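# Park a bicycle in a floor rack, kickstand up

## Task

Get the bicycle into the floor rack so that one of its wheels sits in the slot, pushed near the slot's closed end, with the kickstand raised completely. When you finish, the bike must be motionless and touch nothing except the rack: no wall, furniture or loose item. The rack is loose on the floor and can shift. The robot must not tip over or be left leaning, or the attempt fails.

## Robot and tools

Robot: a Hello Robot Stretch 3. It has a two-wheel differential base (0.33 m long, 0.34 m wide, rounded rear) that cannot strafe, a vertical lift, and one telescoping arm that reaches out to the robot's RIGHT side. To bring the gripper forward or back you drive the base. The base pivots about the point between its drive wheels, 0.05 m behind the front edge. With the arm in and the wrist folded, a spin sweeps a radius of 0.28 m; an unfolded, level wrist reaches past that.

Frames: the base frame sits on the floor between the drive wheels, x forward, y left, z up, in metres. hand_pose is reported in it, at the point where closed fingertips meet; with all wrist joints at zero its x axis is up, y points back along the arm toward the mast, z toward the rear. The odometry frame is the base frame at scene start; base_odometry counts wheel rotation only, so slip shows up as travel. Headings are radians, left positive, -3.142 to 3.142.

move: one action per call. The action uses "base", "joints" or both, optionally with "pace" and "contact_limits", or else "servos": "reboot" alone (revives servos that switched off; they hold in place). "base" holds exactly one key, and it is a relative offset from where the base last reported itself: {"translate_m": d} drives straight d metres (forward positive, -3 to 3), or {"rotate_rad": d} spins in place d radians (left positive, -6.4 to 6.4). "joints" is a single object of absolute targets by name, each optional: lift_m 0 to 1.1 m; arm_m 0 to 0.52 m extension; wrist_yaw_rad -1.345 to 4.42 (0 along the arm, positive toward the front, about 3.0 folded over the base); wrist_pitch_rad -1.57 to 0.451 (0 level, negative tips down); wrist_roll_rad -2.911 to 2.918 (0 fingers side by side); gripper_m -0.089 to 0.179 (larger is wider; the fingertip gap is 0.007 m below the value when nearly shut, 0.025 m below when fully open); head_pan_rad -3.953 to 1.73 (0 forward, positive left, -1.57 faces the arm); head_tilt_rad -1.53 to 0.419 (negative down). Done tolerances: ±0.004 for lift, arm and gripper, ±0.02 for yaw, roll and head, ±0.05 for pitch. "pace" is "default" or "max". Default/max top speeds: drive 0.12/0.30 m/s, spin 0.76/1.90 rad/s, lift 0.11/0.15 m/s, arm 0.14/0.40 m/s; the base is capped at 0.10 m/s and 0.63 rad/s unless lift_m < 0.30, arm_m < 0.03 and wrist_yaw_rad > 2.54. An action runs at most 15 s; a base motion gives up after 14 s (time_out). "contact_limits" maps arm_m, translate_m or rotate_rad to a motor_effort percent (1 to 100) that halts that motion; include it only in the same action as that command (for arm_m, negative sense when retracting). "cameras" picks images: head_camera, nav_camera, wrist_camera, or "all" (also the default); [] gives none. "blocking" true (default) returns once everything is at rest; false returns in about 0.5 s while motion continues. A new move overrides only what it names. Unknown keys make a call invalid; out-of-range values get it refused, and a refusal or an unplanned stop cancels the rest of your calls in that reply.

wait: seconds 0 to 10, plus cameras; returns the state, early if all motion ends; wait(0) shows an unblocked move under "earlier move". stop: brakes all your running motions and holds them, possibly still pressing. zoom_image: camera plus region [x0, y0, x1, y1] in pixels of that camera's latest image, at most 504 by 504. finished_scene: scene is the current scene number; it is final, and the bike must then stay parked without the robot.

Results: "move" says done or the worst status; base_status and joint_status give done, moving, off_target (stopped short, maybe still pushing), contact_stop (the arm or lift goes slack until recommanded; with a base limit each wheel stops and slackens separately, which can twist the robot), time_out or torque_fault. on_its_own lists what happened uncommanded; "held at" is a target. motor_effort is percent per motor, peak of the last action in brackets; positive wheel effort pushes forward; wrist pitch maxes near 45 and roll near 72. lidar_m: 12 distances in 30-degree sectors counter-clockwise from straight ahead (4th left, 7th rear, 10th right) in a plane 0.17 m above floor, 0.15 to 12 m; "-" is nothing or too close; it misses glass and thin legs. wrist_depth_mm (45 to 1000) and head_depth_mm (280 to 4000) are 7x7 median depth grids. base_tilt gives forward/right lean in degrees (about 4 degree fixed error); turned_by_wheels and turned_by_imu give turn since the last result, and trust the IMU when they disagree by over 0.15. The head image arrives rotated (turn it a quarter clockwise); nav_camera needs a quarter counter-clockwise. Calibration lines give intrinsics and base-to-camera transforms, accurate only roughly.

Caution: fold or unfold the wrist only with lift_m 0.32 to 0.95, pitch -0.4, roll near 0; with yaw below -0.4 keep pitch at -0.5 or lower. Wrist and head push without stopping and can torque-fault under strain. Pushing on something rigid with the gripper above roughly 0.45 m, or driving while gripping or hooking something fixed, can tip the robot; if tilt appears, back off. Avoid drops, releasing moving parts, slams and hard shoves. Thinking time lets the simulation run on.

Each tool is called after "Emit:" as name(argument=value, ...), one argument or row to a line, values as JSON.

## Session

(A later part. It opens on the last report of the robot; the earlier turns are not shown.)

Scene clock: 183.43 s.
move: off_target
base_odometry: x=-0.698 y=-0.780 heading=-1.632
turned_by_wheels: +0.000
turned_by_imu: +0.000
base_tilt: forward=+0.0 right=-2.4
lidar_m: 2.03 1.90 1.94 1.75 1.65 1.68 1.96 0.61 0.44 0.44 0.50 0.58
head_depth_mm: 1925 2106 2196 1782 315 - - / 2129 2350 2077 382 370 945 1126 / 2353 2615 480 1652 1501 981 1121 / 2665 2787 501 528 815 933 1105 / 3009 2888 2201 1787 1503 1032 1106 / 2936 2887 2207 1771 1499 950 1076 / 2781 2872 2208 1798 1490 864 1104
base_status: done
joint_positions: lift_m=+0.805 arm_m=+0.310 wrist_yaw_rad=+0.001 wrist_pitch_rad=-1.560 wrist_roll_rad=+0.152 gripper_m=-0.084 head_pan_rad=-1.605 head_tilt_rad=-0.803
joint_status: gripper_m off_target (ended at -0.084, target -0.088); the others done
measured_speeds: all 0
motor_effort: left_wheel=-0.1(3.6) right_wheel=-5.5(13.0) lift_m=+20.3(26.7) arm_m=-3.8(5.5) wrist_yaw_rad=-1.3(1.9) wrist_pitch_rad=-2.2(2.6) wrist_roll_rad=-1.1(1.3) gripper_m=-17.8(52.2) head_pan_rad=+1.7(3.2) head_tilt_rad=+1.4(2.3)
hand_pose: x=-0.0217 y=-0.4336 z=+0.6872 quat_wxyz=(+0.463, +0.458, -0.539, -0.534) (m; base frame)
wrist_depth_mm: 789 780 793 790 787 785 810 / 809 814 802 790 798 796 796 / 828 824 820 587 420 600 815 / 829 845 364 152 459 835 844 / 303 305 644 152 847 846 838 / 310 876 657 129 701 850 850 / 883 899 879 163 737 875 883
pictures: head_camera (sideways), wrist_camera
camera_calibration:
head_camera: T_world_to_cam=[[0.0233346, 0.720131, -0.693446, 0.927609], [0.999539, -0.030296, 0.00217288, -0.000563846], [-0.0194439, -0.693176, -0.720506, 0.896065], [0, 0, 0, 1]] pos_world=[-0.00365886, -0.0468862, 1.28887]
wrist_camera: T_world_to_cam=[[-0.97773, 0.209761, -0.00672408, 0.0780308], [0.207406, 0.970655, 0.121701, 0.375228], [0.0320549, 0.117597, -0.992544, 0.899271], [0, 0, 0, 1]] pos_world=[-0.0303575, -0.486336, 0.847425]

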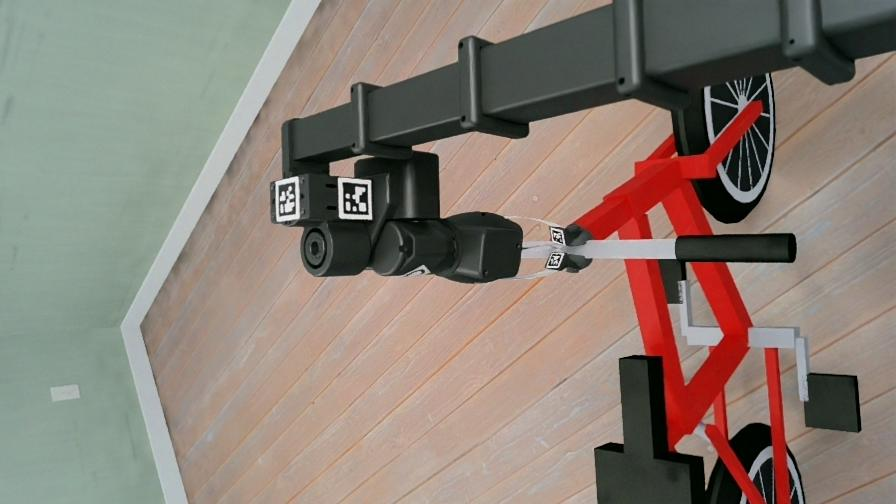

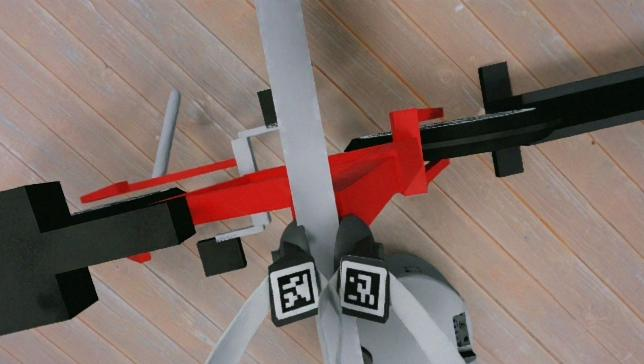

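Emit:
move(
  base={"translate_m": 0.03},
  joints={"wrist_roll_rad": -0.14, "gripper_m": -0.088},
  cameras=["head_camera", "wrist_camera"],
)

Emit:
zoom_image(
  camera="wrist_camera",
  region=[340, 80, 644, 252],
)

Scene clock: 184.97 s.
move: off_target
base_odometry: x=-0.700 y=-0.810 heading=-1.632
turned_by_wheels: +0.000
turned_by_imu: +0.000
base_tilt: forward=+0.1 right=-2.4
lidar_m: 2.00 1.88 1.91 1.77 1.67 1.70 1.98 1.87 0.44 0.43 0.50 0.57
head_depth_mm: 1958 2144 2202 1771 315 - - / 2127 2396 2079 381 370 957 1125 / 2378 2626 480 1640 1509 979 1124 / 2721 2817 502 529 736 960 1125 / 3011 2956 2220 1766 1495 1023 1106 / 2946 2899 2253 1792 1490 951 1069 / 2743 2890 2190 1791 1498 846 1109
base_status: done
joint_positions: lift_m=+0.805 arm_m=+0.310 wrist_yaw_rad=-0.002 wrist_pitch_rad=-1.560 wrist_roll_rad=-0.128 gripper_m=-0.084 head_pan_rad=-1.605 head_tilt_rad=-0.803
joint_status: gripper_m off_target (ended at -0.084, target -0.088); the others done
measured_speeds: all 0
motor_effort: left_wheel=+5.1(9.3) right_wheel=+1.9(12.0) lift_m=+17.2(19.0) arm_m=-1.8(3.7) wrist_yaw_rad=+1.9(2.1) wrist_pitch_rad=-2.3(2.7) wrist_roll_rad=-4.4(5.0) gripper_m=-18.3(52.4) head_pan_rad=+2.9(3.0) head_tilt_rad=+1.4(2.1)
hand_pose: x=-0.0216 y=-0.4337 z=+0.6872 quat_wxyz=(+0.533, +0.528, -0.470, -0.465) (m; base frame)
wrist_depth_mm: 792 783 800 145 795 793 795 / 802 791 811 148 800 815 799 / 319 804 815 150 827 828 829 / 296 295 356 152 328 852 - / 846 882 840 151 866 864 847 / 884 875 875 130 857 862 871 / 869 896 874 162 724 891 888
pictures: head_camera (sideways), wrist_camera
camera_calibration:
head_camera: T_world_to_cam=[[0.0233348, 0.720131, -0.693446, 0.92761], [0.999539, -0.0302962, 0.00217288, -0.000563844], [-0.019444, -0.693177, -0.720505, 0.896064], [0, 0, 0, 1]] pos_world=[-0.00365887, -0.0468862, 1.28887]
wrist_camera: T_world_to_cam=[[-0.997827, -0.0657686, -0.00385903, -0.0437683], [-0.0657488, 0.990385, 0.121719, 0.377911], [-0.00418337, 0.121709, -0.992557, 0.900278], [0, 0, 0, 1]] pos_world=[-0.0150598, -0.486727, 0.847409]

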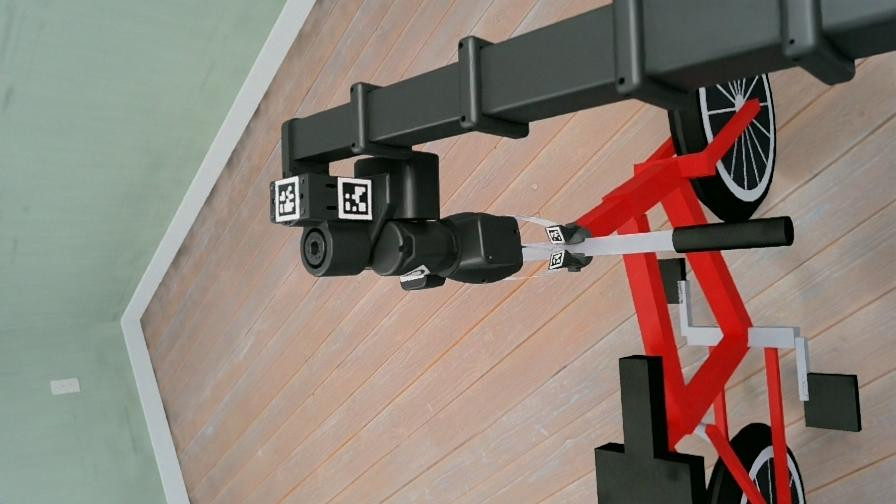

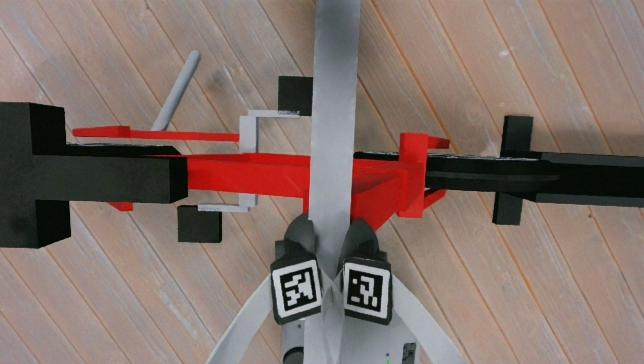

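Scaled by 1.658.

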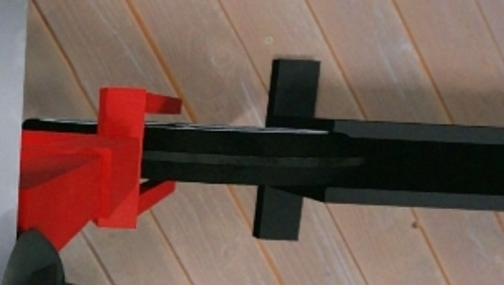

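Emit:
move(
  base={"translate_m": -0.03},
  joints={"wrist_roll_rad": 0.26, "gripper_m": -0.088},
  cameras=["head_camera", "wrist_camera"],
)

Emit:
zoom_image(
  camera="wrist_camera",
  region=[340, 0, 644, 172],
)

Scene clock: 189.33 s.
move: off_target
base_odometry: x=-0.698 y=-0.780 heading=-1.632
turned_by_wheels: +0.000
turned_by_imu: +0.001
base_tilt: forward=+0.1 right=-2.3
lidar_m: 2.02 1.90 1.94 1.75 1.65 1.68 1.96 0.58 0.44 0.44 0.50 0.58
head_depth_mm: 1927 2095 2181 1793 316 - - / 2099 2338 2076 382 370 941 1123 / 2363 2626 480 1650 1489 976 1124 / 2680 2790 501 526 811 962 1105 / 3034 2891 2208 1776 1485 1007 1114 / 2947 2897 2214 1776 1490 952 1076 / 2761 2869 2198 1783 1495 883 1109
base_status: done
joint_positions: lift_m=+0.805 arm_m=+0.310 wrist_yaw_rad=+0.000 wrist_pitch_rad=-1.558 wrist_roll_rad=+0.253 gripper_m=-0.084 head_pan_rad=-1.605 head_tilt_rad=-0.803
joint_status: gripper_m off_target (ended at -0.084, target -0.088); the others done
measured_speeds: all 0
motor_effort: left_wheel=-0.3(4.1) right_wheel=-3.9(13.6) lift_m=+22.5(23.7) arm_m=+2.9(2.9) wrist_yaw_rad=+0.4(3.0) wrist_pitch_rad=-2.5(2.8) wrist_roll_rad=+1.7(3.5) gripper_m=-17.5(48.8) head_pan_rad=+2.1(3.5) head_tilt_rad=+1.6(2.1)
hand_pose: x=-0.0216 y=-0.4340 z=+0.6872 quat_wxyz=(+0.436, +0.430, -0.562, -0.556) (m; base frame)
wrist_depth_mm: 798 796 142 792 777 792 791 / 818 808 807 799 807 804 - / 819 823 816 817 420 802 823 / 846 850 840 152 493 844 830 / 319 305 636 152 834 846 846 / 307 874 651 129 703 871 872 / 315 883 880 161 728 888 888
pictures: head_camera (sideways), wrist_camera
camera_calibration:
head_camera: T_world_to_cam=[[0.0233265, 0.720131, -0.693446, 0.927609], [0.999539, -0.0302848, 0.00217288, -0.000563847], [-0.0194361, -0.693177, -0.720505, 0.896064], [0, 0, 0, 1]] pos_world=[-0.00365834, -0.0468863, 1.28887]
wrist_camera: T_world_to_cam=[[-0.951163, 0.308581, -0.00818119, 0.12258], [0.305402, 0.944561, 0.120559, 0.367142], [0.0449297, 0.112172, -0.992673, 0.89729], [0, 0, 0, 1]] pos_world=[-0.0358476, -0.485265, 0.847456]

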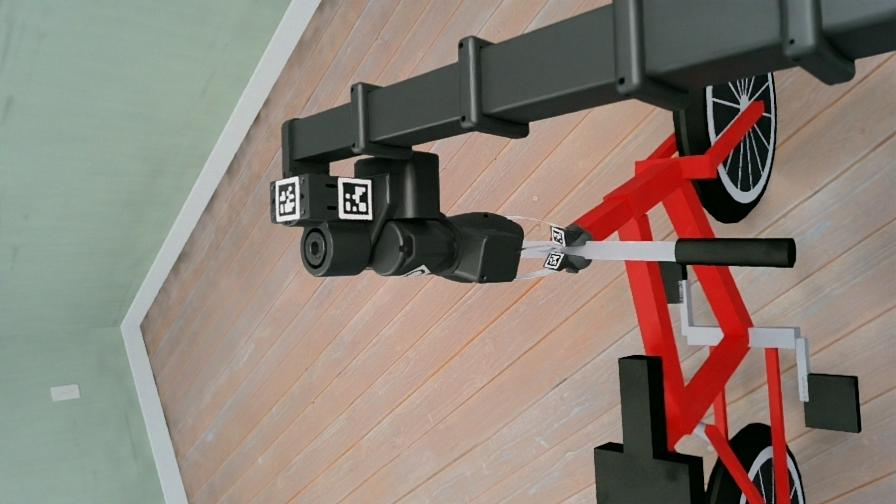

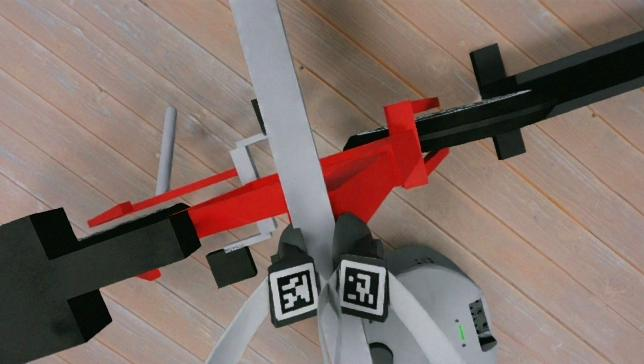

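Scaled by 1.658.

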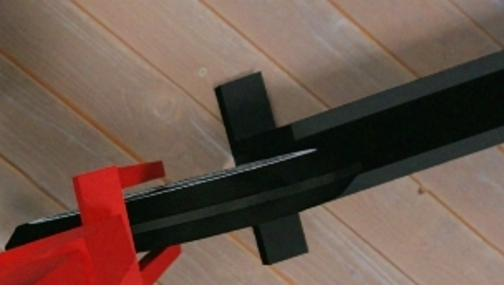

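Emit:
move(
  base={"translate_m": -0.02},
  joints={"wrist_roll_rad": -0.08, "gripper_m": -0.088},
  cameras=["head_camera", "wrist_camera"],
)

Emit:
zoom_image(
  camera="wrist_camera",
  region=[340, 80, 644, 252],
)

Scene clock: 190.53 s.
move: off_target
base_odometry: x=-0.697 y=-0.760 heading=-1.631
turned_by_wheels: +0.000
turned_by_imu: +0.001
base_tilt: forward=+0.1 right=-2.3
lidar_m: 2.04 1.92 1.95 1.74 1.64 1.66 1.94 1.83 0.44 0.43 0.51 0.58
head_depth_mm: 1888 2110 2175 1799 315 - - / 2095 2338 2059 381 341 954 1128 / 2346 2574 479 1651 1494 977 1124 / 2620 2813 501 523 794 956 1121 / 3006 2919 2195 1790 1484 1015 1110 / 2989 2930 2185 1777 1505 957 1068 / 2735 2946 2206 1788 1482 861 1106
base_status: done
joint_positions: lift_m=+0.805 arm_m=+0.310 wrist_yaw_rad=-0.002 wrist_pitch_rad=-1.559 wrist_roll_rad=-0.070 gripper_m=-0.084 head_pan_rad=-1.605 head_tilt_rad=-0.803
joint_status: gripper_m off_target (ended at -0.084, target -0.088); the others done
measured_speeds: all 0
motor_effort: left_wheel=+4.0(4.4) right_wheel=-14.8(14.8) lift_m=+22.0(22.6) arm_m=+4.2(4.2) wrist_yaw_rad=+1.7(2.5) wrist_pitch_rad=-2.3(2.8) wrist_roll_rad=-3.9(4.1) gripper_m=-19.1(51.9) head_pan_rad=+3.0(3.2) head_tilt_rad=+1.3(2.2)
hand_pose: x=-0.0216 y=-0.4338 z=+0.6872 quat_wxyz=(+0.520, +0.514, -0.485, -0.480) (m; base frame)
wrist_depth_mm: 799 789 794 768 790 780 791 / 803 810 804 802 802 799 811 / 825 813 825 610 807 802 811 / 298 297 347 152 353 836 844 / 314 863 651 149 843 840 843 / 863 886 861 131 868 883 848 / 889 894 886 162 733 882 874
pictures: head_camera (sideways), wrist_camera
camera_calibration:
head_camera: T_world_to_cam=[[0.0233237, 0.720131, -0.693446, 0.927609], [0.999539, -0.0302809, 0.00217288, -0.000563848], [-0.0194334, -0.693177, -0.720505, 0.896064], [0, 0, 0, 1]] pos_world=[-0.00365815, -0.0468863, 1.28887]
wrist_camera: T_world_to_cam=[[-0.999962, -0.00749692, -0.00444898, -0.0181433], [-0.00798115, 0.992589, 0.12126, 0.380519], [0.00350693, 0.12129, -0.992611, 0.900305], [0, 0, 0, 1]] pos_world=[-0.018263, -0.487034, 0.84743]

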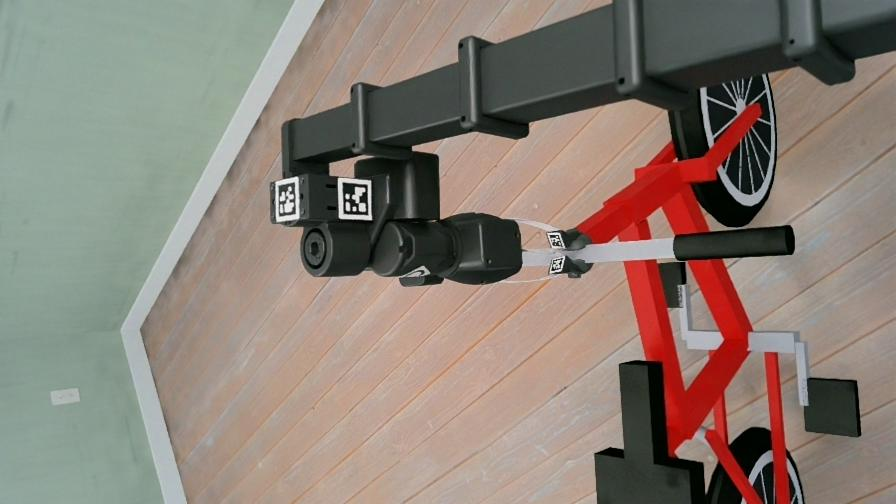

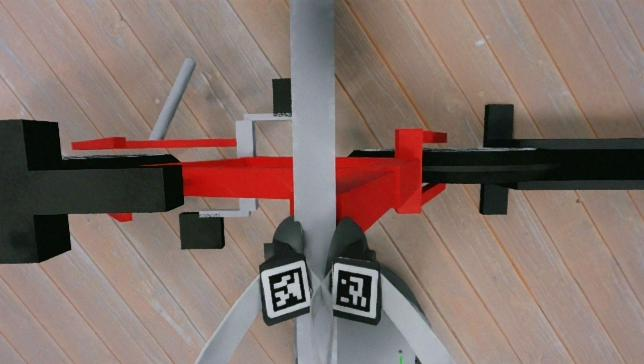

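Scaled by 1.658.

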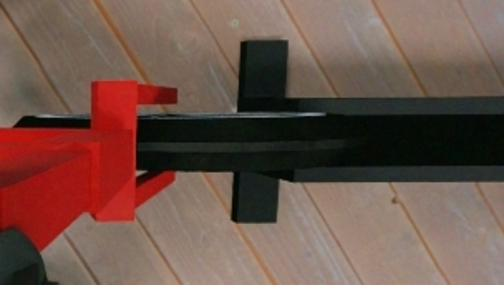

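Emit:
move(
  base={"translate_m": -0.03},
  joints={"wrist_roll_rad": 0.0, "gripper_m": -0.088},
  cameras=["head_camera", "wrist_camera"],
)

Emit:
zoom_image(
  camera="wrist_camera",
  region=[340, 80, 644, 252],
)

Scene clock: 192.00 s.
move: done
base_odometry: x=-0.695 y=-0.730 heading=-1.631
turned_by_wheels: +0.000
turned_by_imu: +0.000
base_tilt: forward=+0.1 right=-2.3
lidar_m: 2.07 1.95 1.99 1.72 1.62 1.65 1.91 1.80 0.44 0.43 0.51 0.58
head_depth_mm: 1863 2067 2127 1781 316 - - / 2066 2307 2067 381 369 952 1132 / 2323 2577 480 1652 1485 976 1129 / 2630 2781 501 523 795 940 1126 / 3004 2887 2208 1789 1497 1007 1103 / 2945 2923 2232 1782 1492 954 1072 / 2766 2918 2223 1807 1499 883 1108
base_status: done
joint_positions: lift_m=+0.805 arm_m=+0.310 wrist_yaw_rad=+0.000 wrist_pitch_rad=-1.559 wrist_roll_rad=+0.000 gripper_m=-0.084 head_pan_rad=-1.605 head_tilt_rad=-0.803
joint_status: all done
measured_speeds: all 0
motor_effort: left_wheel=+3.0(9.0) right_wheel=-6.3(25.9) lift_m=+20.8(21.8) arm_m=+5.8(5.9) wrist_yaw_rad=-0.2(3.1) wrist_pitch_rad=-2.2(2.6) wrist_roll_rad=-0.4(2.4) gripper_m=-18.8(55.1) head_pan_rad=+2.4(3.1) head_tilt_rad=+1.7(2.3)
hand_pose: x=-0.0216 y=-0.4337 z=+0.6872 quat_wxyz=(+0.503, +0.497, -0.502, -0.497) (m; base frame)
wrist_depth_mm: 789 781 795 790 795 799 785 / 819 808 814 800 792 786 797 / 841 831 828 812 806 809 803 / 304 300 351 152 308 838 844 / 303 867 659 149 852 851 846 / 898 870 851 130 856 864 867 / 888 891 877 725 723 889 878
pictures: head_camera (sideways), wrist_camera
camera_calibration:
head_camera: T_world_to_cam=[[0.0233192, 0.720131, -0.693446, 0.927609], [0.999539, -0.0302747, 0.00217288, -0.000563849], [-0.0194291, -0.693177, -0.720505, 0.896064], [0, 0, 0, 1]] pos_world=[-0.00365786, -0.0468864, 1.28887]
wrist_camera: T_world_to_cam=[[-0.998178, 0.0601162, -0.00518742, 0.0116808], [0.0590454, 0.990862, 0.121268, 0.38119], [0.0124302, 0.120741, -0.992606, 0.900255], [0, 0, 0, 1]] pos_world=[-0.0220384, -0.487107, 0.847433]

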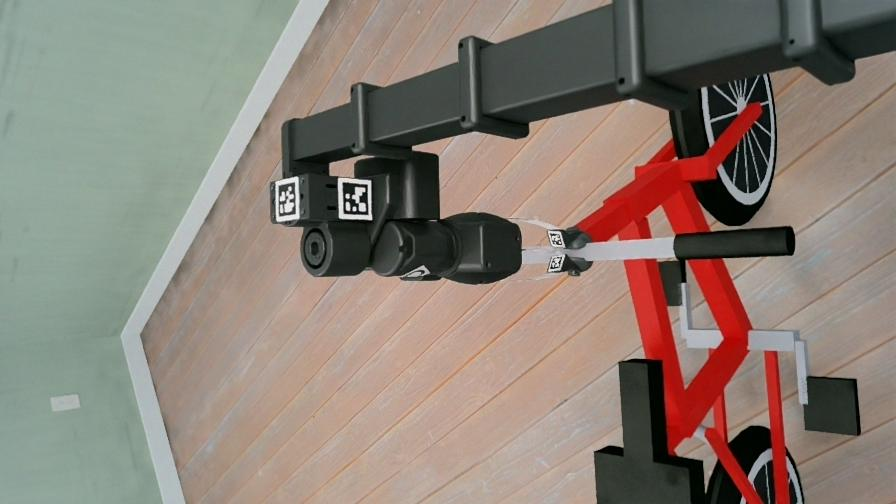

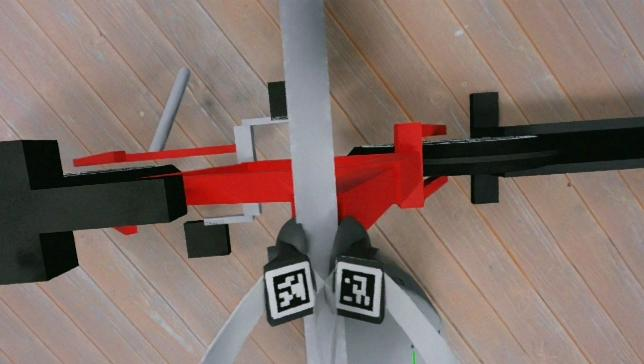

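Scaled by 1.658.

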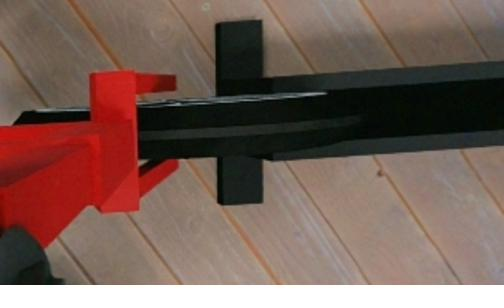

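Emit:
move(
  base={"translate_m": -0.05},
  joints={"gripper_m": -0.088},
  cameras=["head_camera", "wrist_camera"],
)

Emit:
zoom_image(
  camera="wrist_camera",
  region=[340, 80, 644, 252],
)

Scene clock: 193.67 s.
move: off_target
base_odometry: x=-0.692 y=-0.680 heading=-1.631
turned_by_wheels: +0.000
turned_by_imu: +0.000
base_tilt: forward=+0.1 right=-2.3
lidar_m: 2.11 1.98 2.03 1.69 1.59 1.62 1.87 1.76 0.44 0.43 0.50 0.58
head_depth_mm: 1822 2020 2125 1771 316 - - / 2024 2253 2068 381 369 940 1126 / 2279 2533 479 1648 1495 972 1129 / 2585 2773 501 522 809 920 1109 / 2932 2920 2227 1777 1497 1023 1108 / 2994 2932 2206 1794 1497 955 1068 / 2775 2922 2239 1768 1505 863 1112
base_status: done
joint_positions: lift_m=+0.805 arm_m=+0.310 wrist_yaw_rad=+0.000 wrist_pitch_rad=-1.559 wrist_roll_rad=+0.000 gripper_m=-0.084 head_pan_rad=-1.605 head_tilt_rad=-0.803
joint_status: gripper_m off_target (ended at -0.084, target -0.088)
measured_speeds: all 0
motor_effort: left_wheel=-0.5(5.4) right_wheel=-4.6(15.6) lift_m=+19.8(21.0) arm_m=+7.4(7.5) wrist_yaw_rad=-0.1(1.1) wrist_pitch_rad=-2.5(2.8) wrist_roll_rad=-0.4(0.5) gripper_m=-18.5(50.0) head_pan_rad=+2.5(3.6) head_tilt_rad=+1.0(2.6)
hand_pose: x=-0.0216 y=-0.4337 z=+0.6872 quat_wxyz=(+0.503, +0.497, -0.502, -0.497) (m; base frame)
wrist_depth_mm: 779 795 795 144 792 787 778 / 813 803 795 805 814 813 812 / 814 815 805 150 827 813 796 / 298 302 354 153 328 833 844 / 302 852 651 151 860 848 852 / 882 882 886 129 848 869 869 / 889 891 897 162 724 883 870
pictures: head_camera (sideways), wrist_camera
camera_calibration:
head_camera: T_world_to_cam=[[0.0233193, 0.720131, -0.693446, 0.927609], [0.999539, -0.0302748, 0.00217288, -0.000563849], [-0.0194292, -0.693177, -0.720505, 0.896064], [0, 0, 0, 1]] pos_world=[-0.00365787, -0.0468864, 1.28887]
wrist_camera: T_world_to_cam=[[-0.998177, 0.060123, -0.00518743, 0.0116839], [0.0590522, 0.990862, 0.121268, 0.38119], [0.012431, 0.120741, -0.992606, 0.900255], [0, 0, 0, 1]] pos_world=[-0.0220386, -0.487107, 0.847433]

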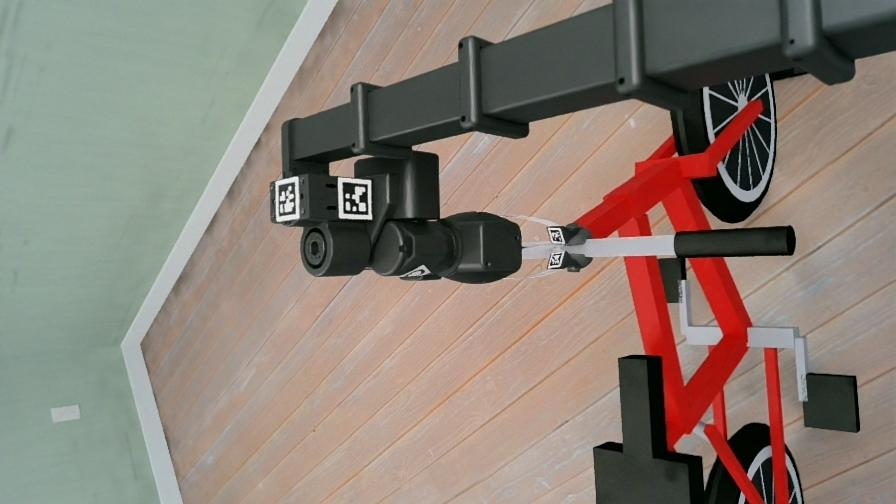

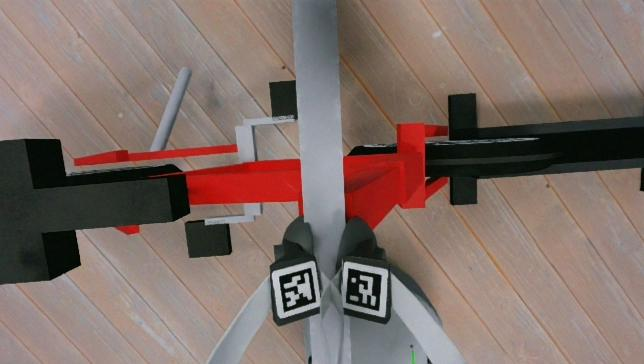

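Scaled by 1.658.

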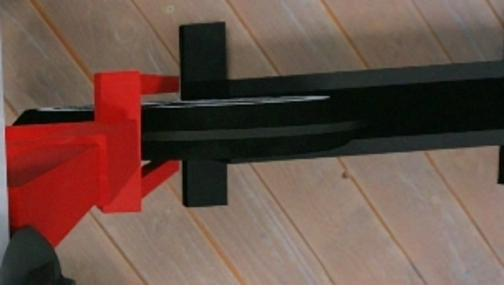

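Emit:
move(
  base={"translate_m": -0.2},
  joints={"gripper_m": -0.088, "arm_m": 0.312},
  contact_limits={"translate_m": 45},
)

Scene clock: 196.93 s.
move: off_target
base_odometry: x=-0.680 y=-0.480 heading=-1.631
turned_by_wheels: +0.000
turned_by_imu: +0.000
base_tilt: forward=+0.1 right=-2.3
lidar_m: 2.28 2.15 2.20 1.57 1.48 1.51 1.69 1.58 0.44 0.43 0.51 0.58
head_depth_mm: 1653 1824 2021 1782 315 - - / 1841 2053 1997 381 369 949 1108 / 2049 2323 482 1644 1490 975 1104 / 2313 2563 498 525 766 939 1111 / 2690 2806 2228 1778 1492 1025 1106 / 3047 2895 2208 1787 1498 959 1069 / 2904 2980 2226 1772 1495 955 1104
base_status: done
joint_positions: lift_m=+0.805 arm_m=+0.312 wrist_yaw_rad=+0.000 wrist_pitch_rad=-1.559 wrist_roll_rad=+0.000 gripper_m=-0.084 head_pan_rad=-1.605 head_tilt_rad=-0.803
joint_status: gripper_m off_target (ended at -0.084, target -0.088); the others done
measured_speeds: all 0
motor_effort: left_wheel=+0.0(5.8) right_wheel=-4.8(15.2) lift_m=+12.3(19.6) arm_m=+4.4(16.2) wrist_yaw_rad=+0.1(1.7) wrist_pitch_rad=-2.6(3.1) wrist_roll_rad=-0.3(0.5) gripper_m=-19.3(54.4) head_pan_rad=+2.1(3.4) head_tilt_rad=+1.3(2.5)
contact_limits: translate_m 45 (maximum 100)
hand_pose: x=-0.0216 y=-0.4359 z=+0.6872 quat_wxyz=(+0.503, +0.497, -0.502, -0.497) (m; base frame)
wrist_depth_mm: 787 811 792 778 784 793 794 / 820 814 810 147 802 812 799 / 817 814 829 149 808 811 818 / 299 298 351 152 327 838 833 / 305 868 650 150 863 858 854 / 866 858 867 130 845 863 857 / 879 882 885 160 720 878 888
pictures: head_camera (sideways), nav_camera (sideways), wrist_camera
camera_calibration:
head_camera: T_world_to_cam=[[0.0233192, 0.720131, -0.693446, 0.927609], [0.999539, -0.0302745, 0.00217288, -0.00056385], [-0.019429, -0.693177, -0.720506, 0.896065], [0, 0, 0, 1]] pos_world=[-0.00365785, -0.0468864, 1.28887]
nav_camera: T_world_to_cam=[[-0.0307752, -0.705828, 0.707714, -0.877233], [-0.999439, 0.0310898, -0.012454, 0.0728332], [-0.0132124, -0.707701, -0.706389, 0.879371], [0, 0, 0, 1]] pos_world=[0.0574139, 0.000891116, 1.24292]
wrist_camera: T_world_to_cam=[[-0.998174, 0.0601711, -0.0052077, 0.0118464], [0.0591017, 0.9909, 0.120933, 0.383525], [0.012437, 0.120404, -0.992647, 0.900378], [0, 0, 0, 1]] pos_world=[-0.0220402, -0.489157, 0.847438]

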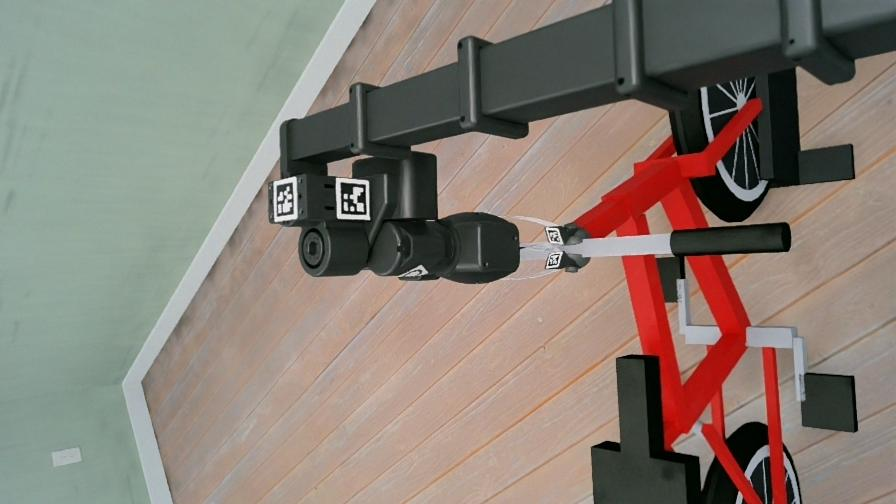

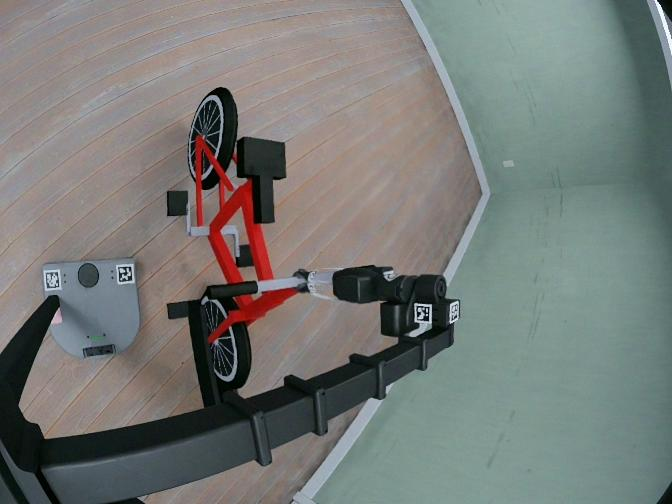

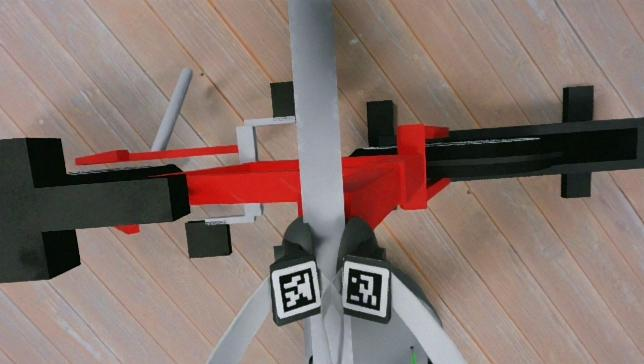

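Emit:
move(
  base={"translate_m": -0.2},
  joints={"gripper_m": -0.088},
  contact_limits={"translate_m": 40},
)

Scene clock: 200.13 s.
move: off_target
base_odometry: x=-0.668 y=-0.281 heading=-1.631
turned_by_wheels: +0.000
turned_by_imu: +0.000
base_tilt: forward=+0.2 right=-2.4
lidar_m: 2.47 2.32 2.11 1.45 1.37 1.39 1.51 1.41 0.44 0.43 0.51 0.59
head_depth_mm: 1483 1634 1827 1773 315 - - / 1648 1846 1854 381 369 946 1109 / 1833 2047 481 1648 1484 976 1109 / 2073 2376 499 525 768 937 1107 / 2407 2699 2221 1781 1490 1023 1107 / 2832 2954 2234 1785 1495 958 1075 / 3021 2911 2223 1784 1492 950 1106
base_status: done
joint_positions: lift_m=+0.805 arm_m=+0.312 wrist_yaw_rad=+0.000 wrist_pitch_rad=-1.559 wrist_roll_rad=+0.000 gripper_m=-0.084 head_pan_rad=-1.605 head_tilt_rad=-0.803
joint_status: gripper_m off_target (ended at -0.084, target -0.088)
measured_speeds: all 0
motor_effort: left_wheel=-0.5(4.9) right_wheel=-3.3(13.4) lift_m=+15.8(18.9) arm_m=-5.2(5.2) wrist_yaw_rad=-0.6(1.0) wrist_pitch_rad=-2.3(2.7) wrist_roll_rad=-0.3(0.5) gripper_m=-18.0(52.0) head_pan_rad=+2.1(3.2) head_tilt_rad=+0.5(2.2)
contact_limits: translate_m 40 (maximum 100)
hand_pose: x=-0.0216 y=-0.4359 z=+0.6872 quat_wxyz=(+0.503, +0.497, -0.502, -0.497) (m; base frame)
wrist_depth_mm: 786 775 794 799 781 785 787 / 815 816 804 147 810 800 802 / 816 818 817 149 804 797 818 / 299 299 355 152 328 842 832 / 301 844 661 150 844 879 845 / 880 877 865 129 872 866 853 / 903 891 905 160 721 904 877
pictures: head_camera (sideways), nav_camera (sideways), wrist_camera
camera_calibration:
head_camera: T_world_to_cam=[[0.0233192, 0.720131, -0.693446, 0.927609], [0.999539, -0.0302745, 0.00217288, -0.000563849], [-0.019429, -0.693177, -0.720506, 0.896065], [0, 0, 0, 1]] pos_world=[-0.00365785, -0.0468864, 1.28887]
nav_camera: T_world_to_cam=[[-0.0307752, -0.705828, 0.707714, -0.877233], [-0.999439, 0.0310898, -0.012454, 0.0728332], [-0.0132124, -0.707701, -0.706389, 0.879371], [0, 0, 0, 1]] pos_world=[0.0574139, 0.000891112, 1.24292]
wrist_camera: T_world_to_cam=[[-0.998175, 0.0601702, -0.0052077, 0.0118459], [0.0591007, 0.9909, 0.120933, 0.383524], [0.0124368, 0.120404, -0.992647, 0.900384], [0, 0, 0, 1]] pos_world=[-0.0220402, -0.489157, 0.847445]

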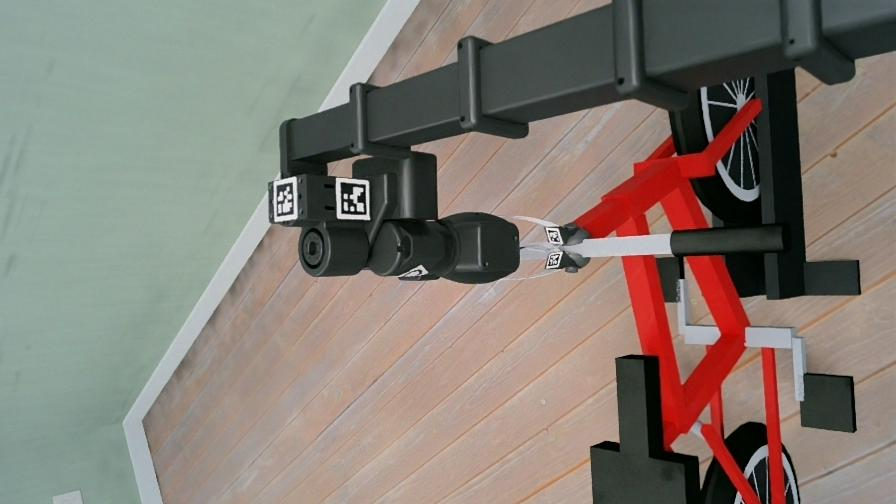

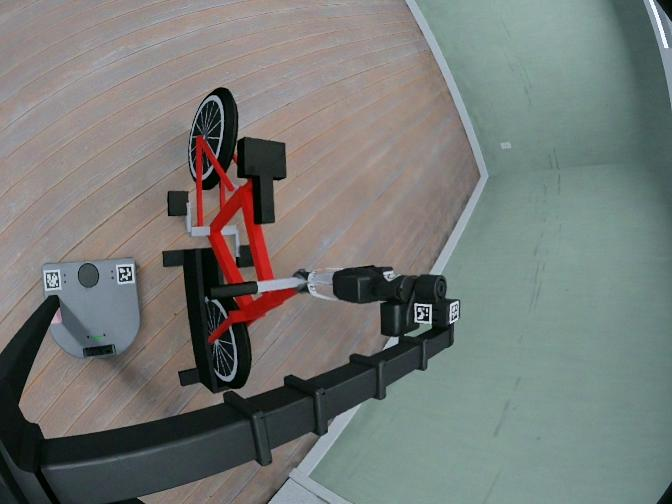

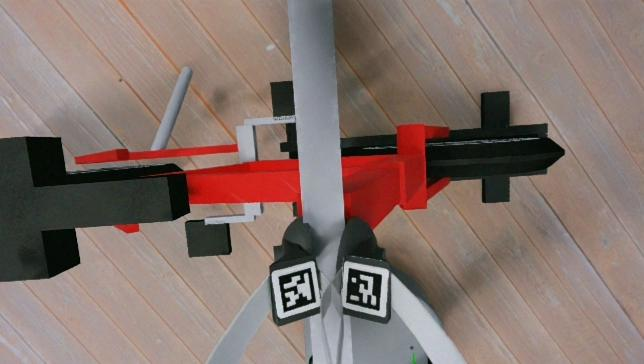

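Emit:
move(
  base={"translate_m": -0.05},
  joints={"gripper_m": -0.088},
  contact_limits={"translate_m": 35},
)

Emit:
zoom_image(
  camera="wrist_camera",
  region=[340, 80, 644, 252],
)

Scene clock: 202.30 s.
move: contact_stop
base_odometry: x=-0.666 y=-0.243 heading=-1.554
turned_by_wheels: +0.077
turned_by_imu: +0.078
base_tilt: forward=+0.1 right=-2.3
lidar_m: 2.44 2.35 1.91 1.40 1.35 1.39 1.45 0.56 0.43 0.43 0.53 0.63
head_depth_mm: 1529 1672 1868 1790 315 - - / 1749 1927 1936 382 370 943 1093 / 1982 2209 480 1642 1487 961 1099 / 2264 2588 498 525 823 960 1101 / 2645 2792 2221 1795 1501 1070 1112 / 3059 2901 2217 1787 1509 1019 1071 / 2929 2916 2200 1787 1493 980 1126
base_status: translate_m contact_stop (by the wheels' count: -0.0379 of -0.0500)
joint_positions: lift_m=+0.805 arm_m=+0.312 wrist_yaw_rad=-0.004 wrist_pitch_rad=-1.565 wrist_roll_rad=+0.002 gripper_m=-0.081 head_pan_rad=-1.605 head_tilt_rad=-0.803
joint_status: gripper_m off_target (ended at -0.081, target -0.088)
measured_speeds: all 0
on_its_own: gripper_m is held at -0.082, not at your -0.088, by its stall guard, which is not easing now; a drive wheel is slack since a contact_stop
motor_effort: left_wheel=-1.0(13.4) right_wheel=+0.4(36.6) lift_m=+14.2(16.2) arm_m=-13.4(13.7) wrist_yaw_rad=+2.3(6.1) wrist_pitch_rad=-1.4(2.7) wrist_roll_rad=-1.2(1.3) gripper_m=-16.8(49.5) head_pan_rad=+2.2(3.1) head_tilt_rad=+1.3(2.1)
contact_limits: translate_m 35 (maximum 100)
hand_pose: x=-0.0215 y=-0.4343 z=+0.6873 quat_wxyz=(+0.500, +0.497, -0.502, -0.500) (m; base frame)
wrist_depth_mm: 792 776 808 145 784 805 782 / 806 819 817 811 800 798 788 / 554 821 816 149 810 804 821 / 297 297 349 152 351 839 841 / 324 857 660 150 866 861 859 / 889 865 859 130 861 874 874 / 885 891 891 161 728 892 891
pictures: head_camera (sideways), nav_camera (sideways), wrist_camera
camera_calibration:
head_camera: T_world_to_cam=[[0.0229868, 0.719947, -0.693649, 0.927876], [0.999553, -0.0298217, 0.00217175, -0.000562463], [-0.0191223, -0.693388, -0.72031, 0.895809], [0, 0, 0, 1]] pos_world=[-0.00363677, -0.0468945, 1.28888]
nav_camera: T_world_to_cam=[[-0.0304491, -0.705643, 0.707913, -0.877494], [-0.999453, 0.0306342, -0.0124531, 0.0728321], [-0.0128989, -0.707905, -0.706189, 0.879109], [0, 0, 0, 1]] pos_world=[0.0574129, 0.000897724, 1.24291]
wrist_camera: T_world_to_cam=[[-0.997814, 0.0659112, -0.00484965, 0.0140815], [0.0647632, 0.989782, 0.127034, 0.377366], [0.0131731, 0.126442, -0.991886, 0.902439], [0, 0, 0, 1]] pos_world=[-0.0222767, -0.488545, 0.847247]

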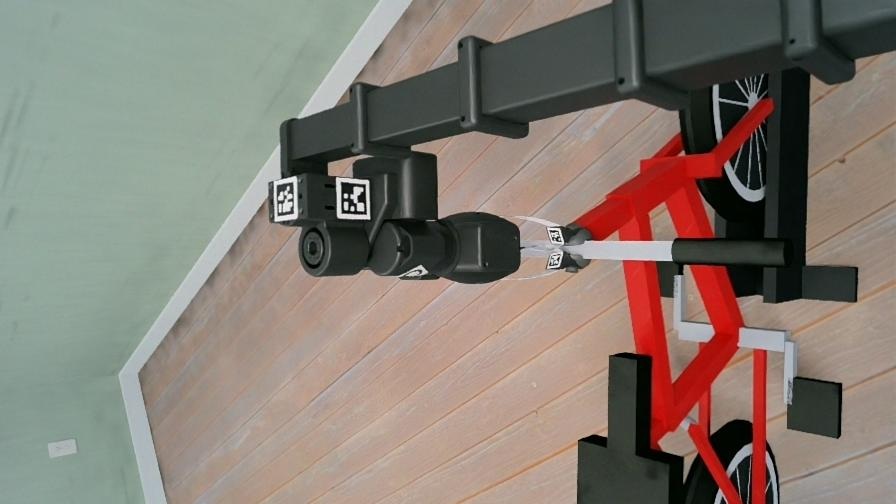

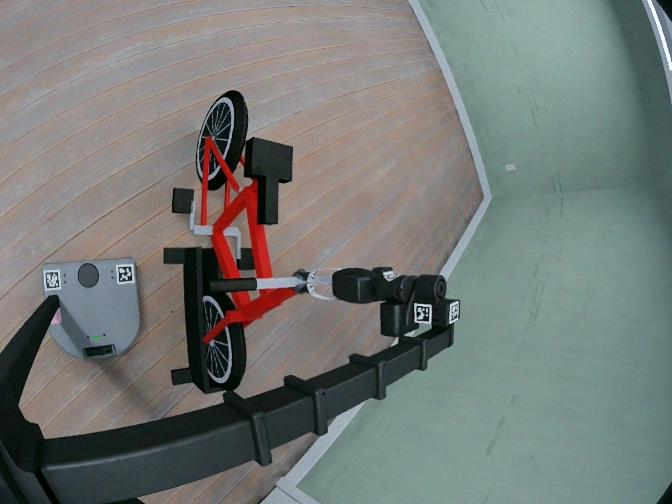

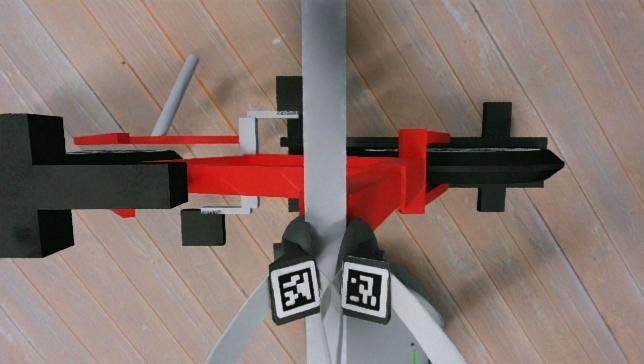

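Scaled by 1.658.

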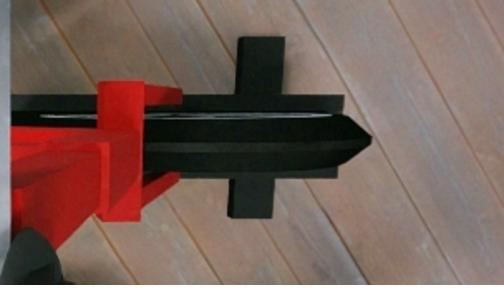

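Emit:
move(
  joints={"gripper_m": -0.02},
  cameras=["wrist_camera"],
)

Emit:
move(
  joints={"gripper_m": 0.12},
  cameras=[],
)

Emit:
move(
  joints={"lift_m": 0.93},
)

Scene clock: 203.57 s.
move: done
base_odometry: x=-0.666 y=-0.243 heading=-1.554
turned_by_wheels: +0.000
turned_by_imu: +0.000
base_tilt: forward=+0.1 right=-2.3
lidar_m: 2.44 2.34 1.91 1.40 1.35 1.39 1.45 0.56 0.43 0.43 0.53 0.64
head_depth_mm: 1550 1707 1883 1767 316 - - / 1737 1907 1928 381 369 945 1086 / 1963 2205 482 1644 1480 958 1102 / 2255 2539 499 525 810 931 1111 / 2726 2774 2230 1772 1499 1074 1111 / 3080 2915 2225 1786 1483 1022 1074 / 2942 2923 2212 1800 1499 982 1129
base_status: not commanded
joint_positions: lift_m=+0.805 arm_m=+0.312 wrist_yaw_rad=-0.004 wrist_pitch_rad=-1.565 wrist_roll_rad=+0.002 gripper_m=-0.020 head_pan_rad=-1.605 head_tilt_rad=-0.803
joint_status: all done
measured_speeds: all 0
on_its_own: a drive wheel is slack since a contact_stop
motor_effort: left_wheel=-0.8(1.3) right_wheel=+0.6(0.8) lift_m=+14.8(14.8) arm_m=-13.3(13.8) wrist_yaw_rad=+2.7(4.3) wrist_pitch_rad=-1.3(1.7) wrist_roll_rad=-1.3(1.3) gripper_m=-5.4(74.2) head_pan_rad=+1.8(3.0) head_tilt_rad=+1.6(2.5)
contact_limits: translate_m 35 (maximum 100)
hand_pose: x=-0.0215 y=-0.4343 z=+0.6873 quat_wxyz=(+0.500, +0.497, -0.502, -0.500) (m; base frame)
wrist_depth_mm: 786 786 790 144 787 798 785 / 823 792 817 147 805 803 789 / 691 817 821 148 805 800 823 / 299 297 347 151 351 855 830 / 321 860 639 152 862 858 847 / 874 872 863 131 856 864 870 / 888 926 913 160 723 900 893
pictures: wrist_camera
camera_calibration:
wrist_camera: T_world_to_cam=[[-0.997814, 0.0659, -0.00484962, 0.0140763], [0.0647521, 0.989783, 0.127034, 0.377365], [0.0131716, 0.126443, -0.991886, 0.902437], [0, 0, 0, 1]] pos_world=[-0.0222762, -0.488543, 0.847245]

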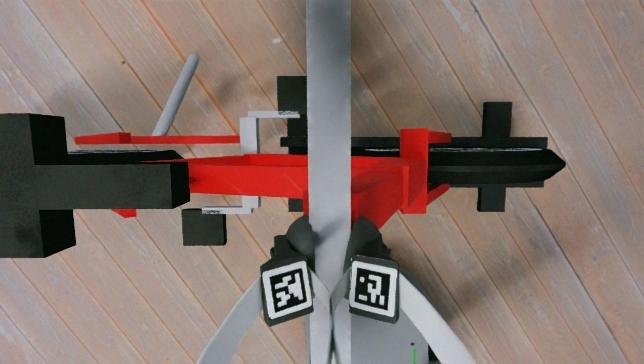

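Scene clock: 205.50 s.
move: done
base_odometry: x=-0.666 y=-0.243 heading=-1.554
turned_by_wheels: +0.000
turned_by_imu: +0.000
base_tilt: forward=+0.1 right=-2.3
lidar_m: 2.43 2.35 1.91 1.39 1.35 1.39 1.45 0.57 0.44 0.43 0.53 0.64
head_depth_mm: 1548 1695 1878 1781 316 - - / 1731 1924 1946 382 370 943 1090 / 1982 2215 482 1635 1455 980 1095 / 2271 2533 503 525 830 980 1102 / 2671 2809 2201 1782 1467 1092 1111 / 3063 2916 2213 1782 1493 1018 1086 / 2989 2908 2219 1789 861 1005 1127
base_status: not commanded
joint_positions: lift_m=+0.805 arm_m=+0.312 wrist_yaw_rad=-0.003 wrist_pitch_rad=-1.565 wrist_roll_rad=+0.002 gripper_m=+0.120 head_pan_rad=-1.605 head_tilt_rad=-0.803
joint_status: all done
measured_speeds: all 0
on_its_own: a drive wheel is slack since a contact_stop
motor_effort: left_wheel=-1.0(1.4) right_wheel=+0.6(0.8) lift_m=+31.0(31.1) arm_m=-12.2(13.5) wrist_yaw_rad=+3.1(4.2) wrist_pitch_rad=-1.4(1.6) wrist_roll_rad=-1.1(1.3) gripper_m=-0.2(81.2) head_pan_rad=+2.3(3.0) head_tilt_rad=+0.5(2.3)
contact_limits: translate_m 35 (maximum 100)
hand_pose: x=-0.0216 y=-0.4343 z=+0.6873 quat_wxyz=(+0.500, +0.497, -0.502, -0.500) (m; base frame)
wrist_depth_mm: 791 784 789 145 793 786 780 / 811 811 816 809 804 810 802 / 327 823 808 148 818 827 818 / 295 292 623 151 584 840 841 / 855 864 847 845 853 853 846 / 878 128 869 155 708 128 850 / 883 907 885 157 731 899 896
pictures: none
No camera images: "cameras" was empty.

Scene clock: 207.47 s.
move: done
base_odometry: x=-0.666 y=-0.243 heading=-1.554
turned_by_wheels: +0.000
turned_by_imu: +0.000
base_tilt: forward=+0.1 right=-2.3
lidar_m: 2.44 2.35 1.91 1.40 1.35 1.39 1.45 0.57 0.44 0.43 0.53 0.64
head_depth_mm: 1542 1573 - 1733 1463 1007 1091 / 1718 345 2064 1782 1501 999 1092 / 1884 397 487 1735 1502 977 1101 / 2282 402 435 1643 835 979 1098 / 2706 2836 2204 1778 1491 1089 1109 / 3049 2923 2215 1795 1502 1025 1085 / 2965 2930 2217 1798 863 998 1128
base_status: not commanded
joint_positions: lift_m=+0.930 arm_m=+0.312 wrist_yaw_rad=-0.003 wrist_pitch_rad=-1.565 wrist_roll_rad=+0.002 gripper_m=+0.120 head_pan_rad=-1.605 head_tilt_rad=-0.803
joint_status: all done
measured_speeds: all 0
on_its_own: a drive wheel is slack since a contact_stop
motor_effort: left_wheel=-0.8(1.4) right_wheel=+0.7(0.8) lift_m=+30.6(33.7) arm_m=-11.6(12.4) wrist_yaw_rad=+2.5(3.7) wrist_pitch_rad=-1.5(1.6) wrist_roll_rad=-1.2(1.3) gripper_m=+0.1(1.1) head_pan_rad=+2.1(2.8) head_tilt_rad=+0.6(2.2)
contact_limits: translate_m 35 (maximum 100)
hand_pose: x=-0.0216 y=-0.4343 z=+0.8123 quat_wxyz=(+0.500, +0.497, -0.502, -0.500) (m; base frame)
wrist_depth_mm: 914 895 903 907 909 888 894 / 928 940 944 908 908 929 901 / 413 435 925 927 924 936 936 / 419 418 951 450 955 938 941 / - 986 983 972 969 960 968 / - 128 - 837 849 127 - / - - - 865 905 - -
pictures: head_camera (sideways), nav_camera (sideways), wrist_camera
camera_calibration:
head_camera: T_world_to_cam=[[0.0229868, 0.719947, -0.693649, 0.927876], [0.999553, -0.0298217, 0.00217175, -0.000562463], [-0.0191223, -0.693388, -0.72031, 0.895809], [0, 0, 0, 1]] pos_world=[-0.00363677, -0.0468945, 1.28888]
nav_camera: T_world_to_cam=[[-0.0304491, -0.705643, 0.707913, -0.877494], [-0.999453, 0.0306342, -0.0124531, 0.0728321], [-0.0128989, -0.707905, -0.706189, 0.879109], [0, 0, 0, 1]] pos_world=[0.0574129, 0.000897724, 1.24291]
wrist_camera: T_world_to_cam=[[-0.997834, 0.0656032, -0.00484957, 0.0145466], [0.0644577, 0.989802, 0.127034, 0.361488], [0.013134, 0.126447, -0.991886, 1.02642], [0, 0, 0, 1]] pos_world=[-0.0222666, -0.488543, 0.972246]

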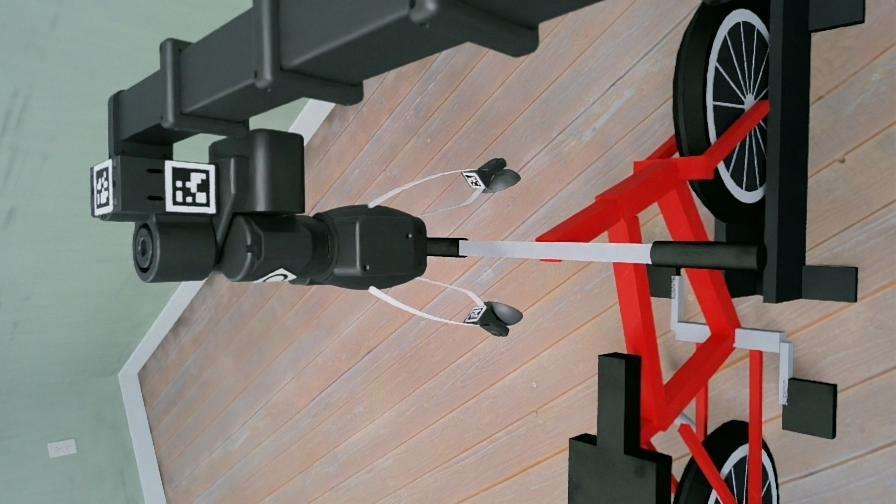

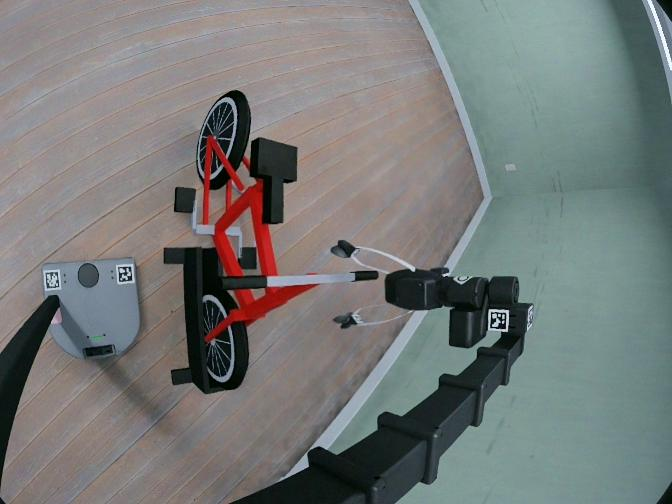

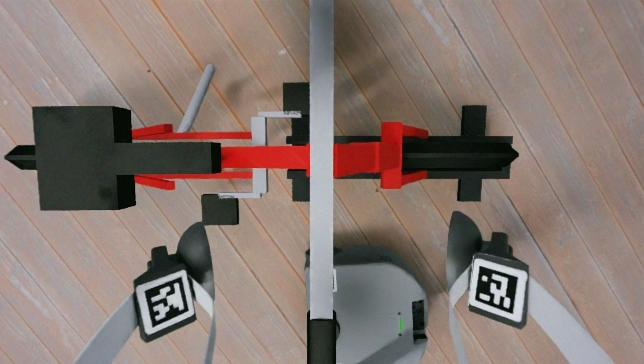

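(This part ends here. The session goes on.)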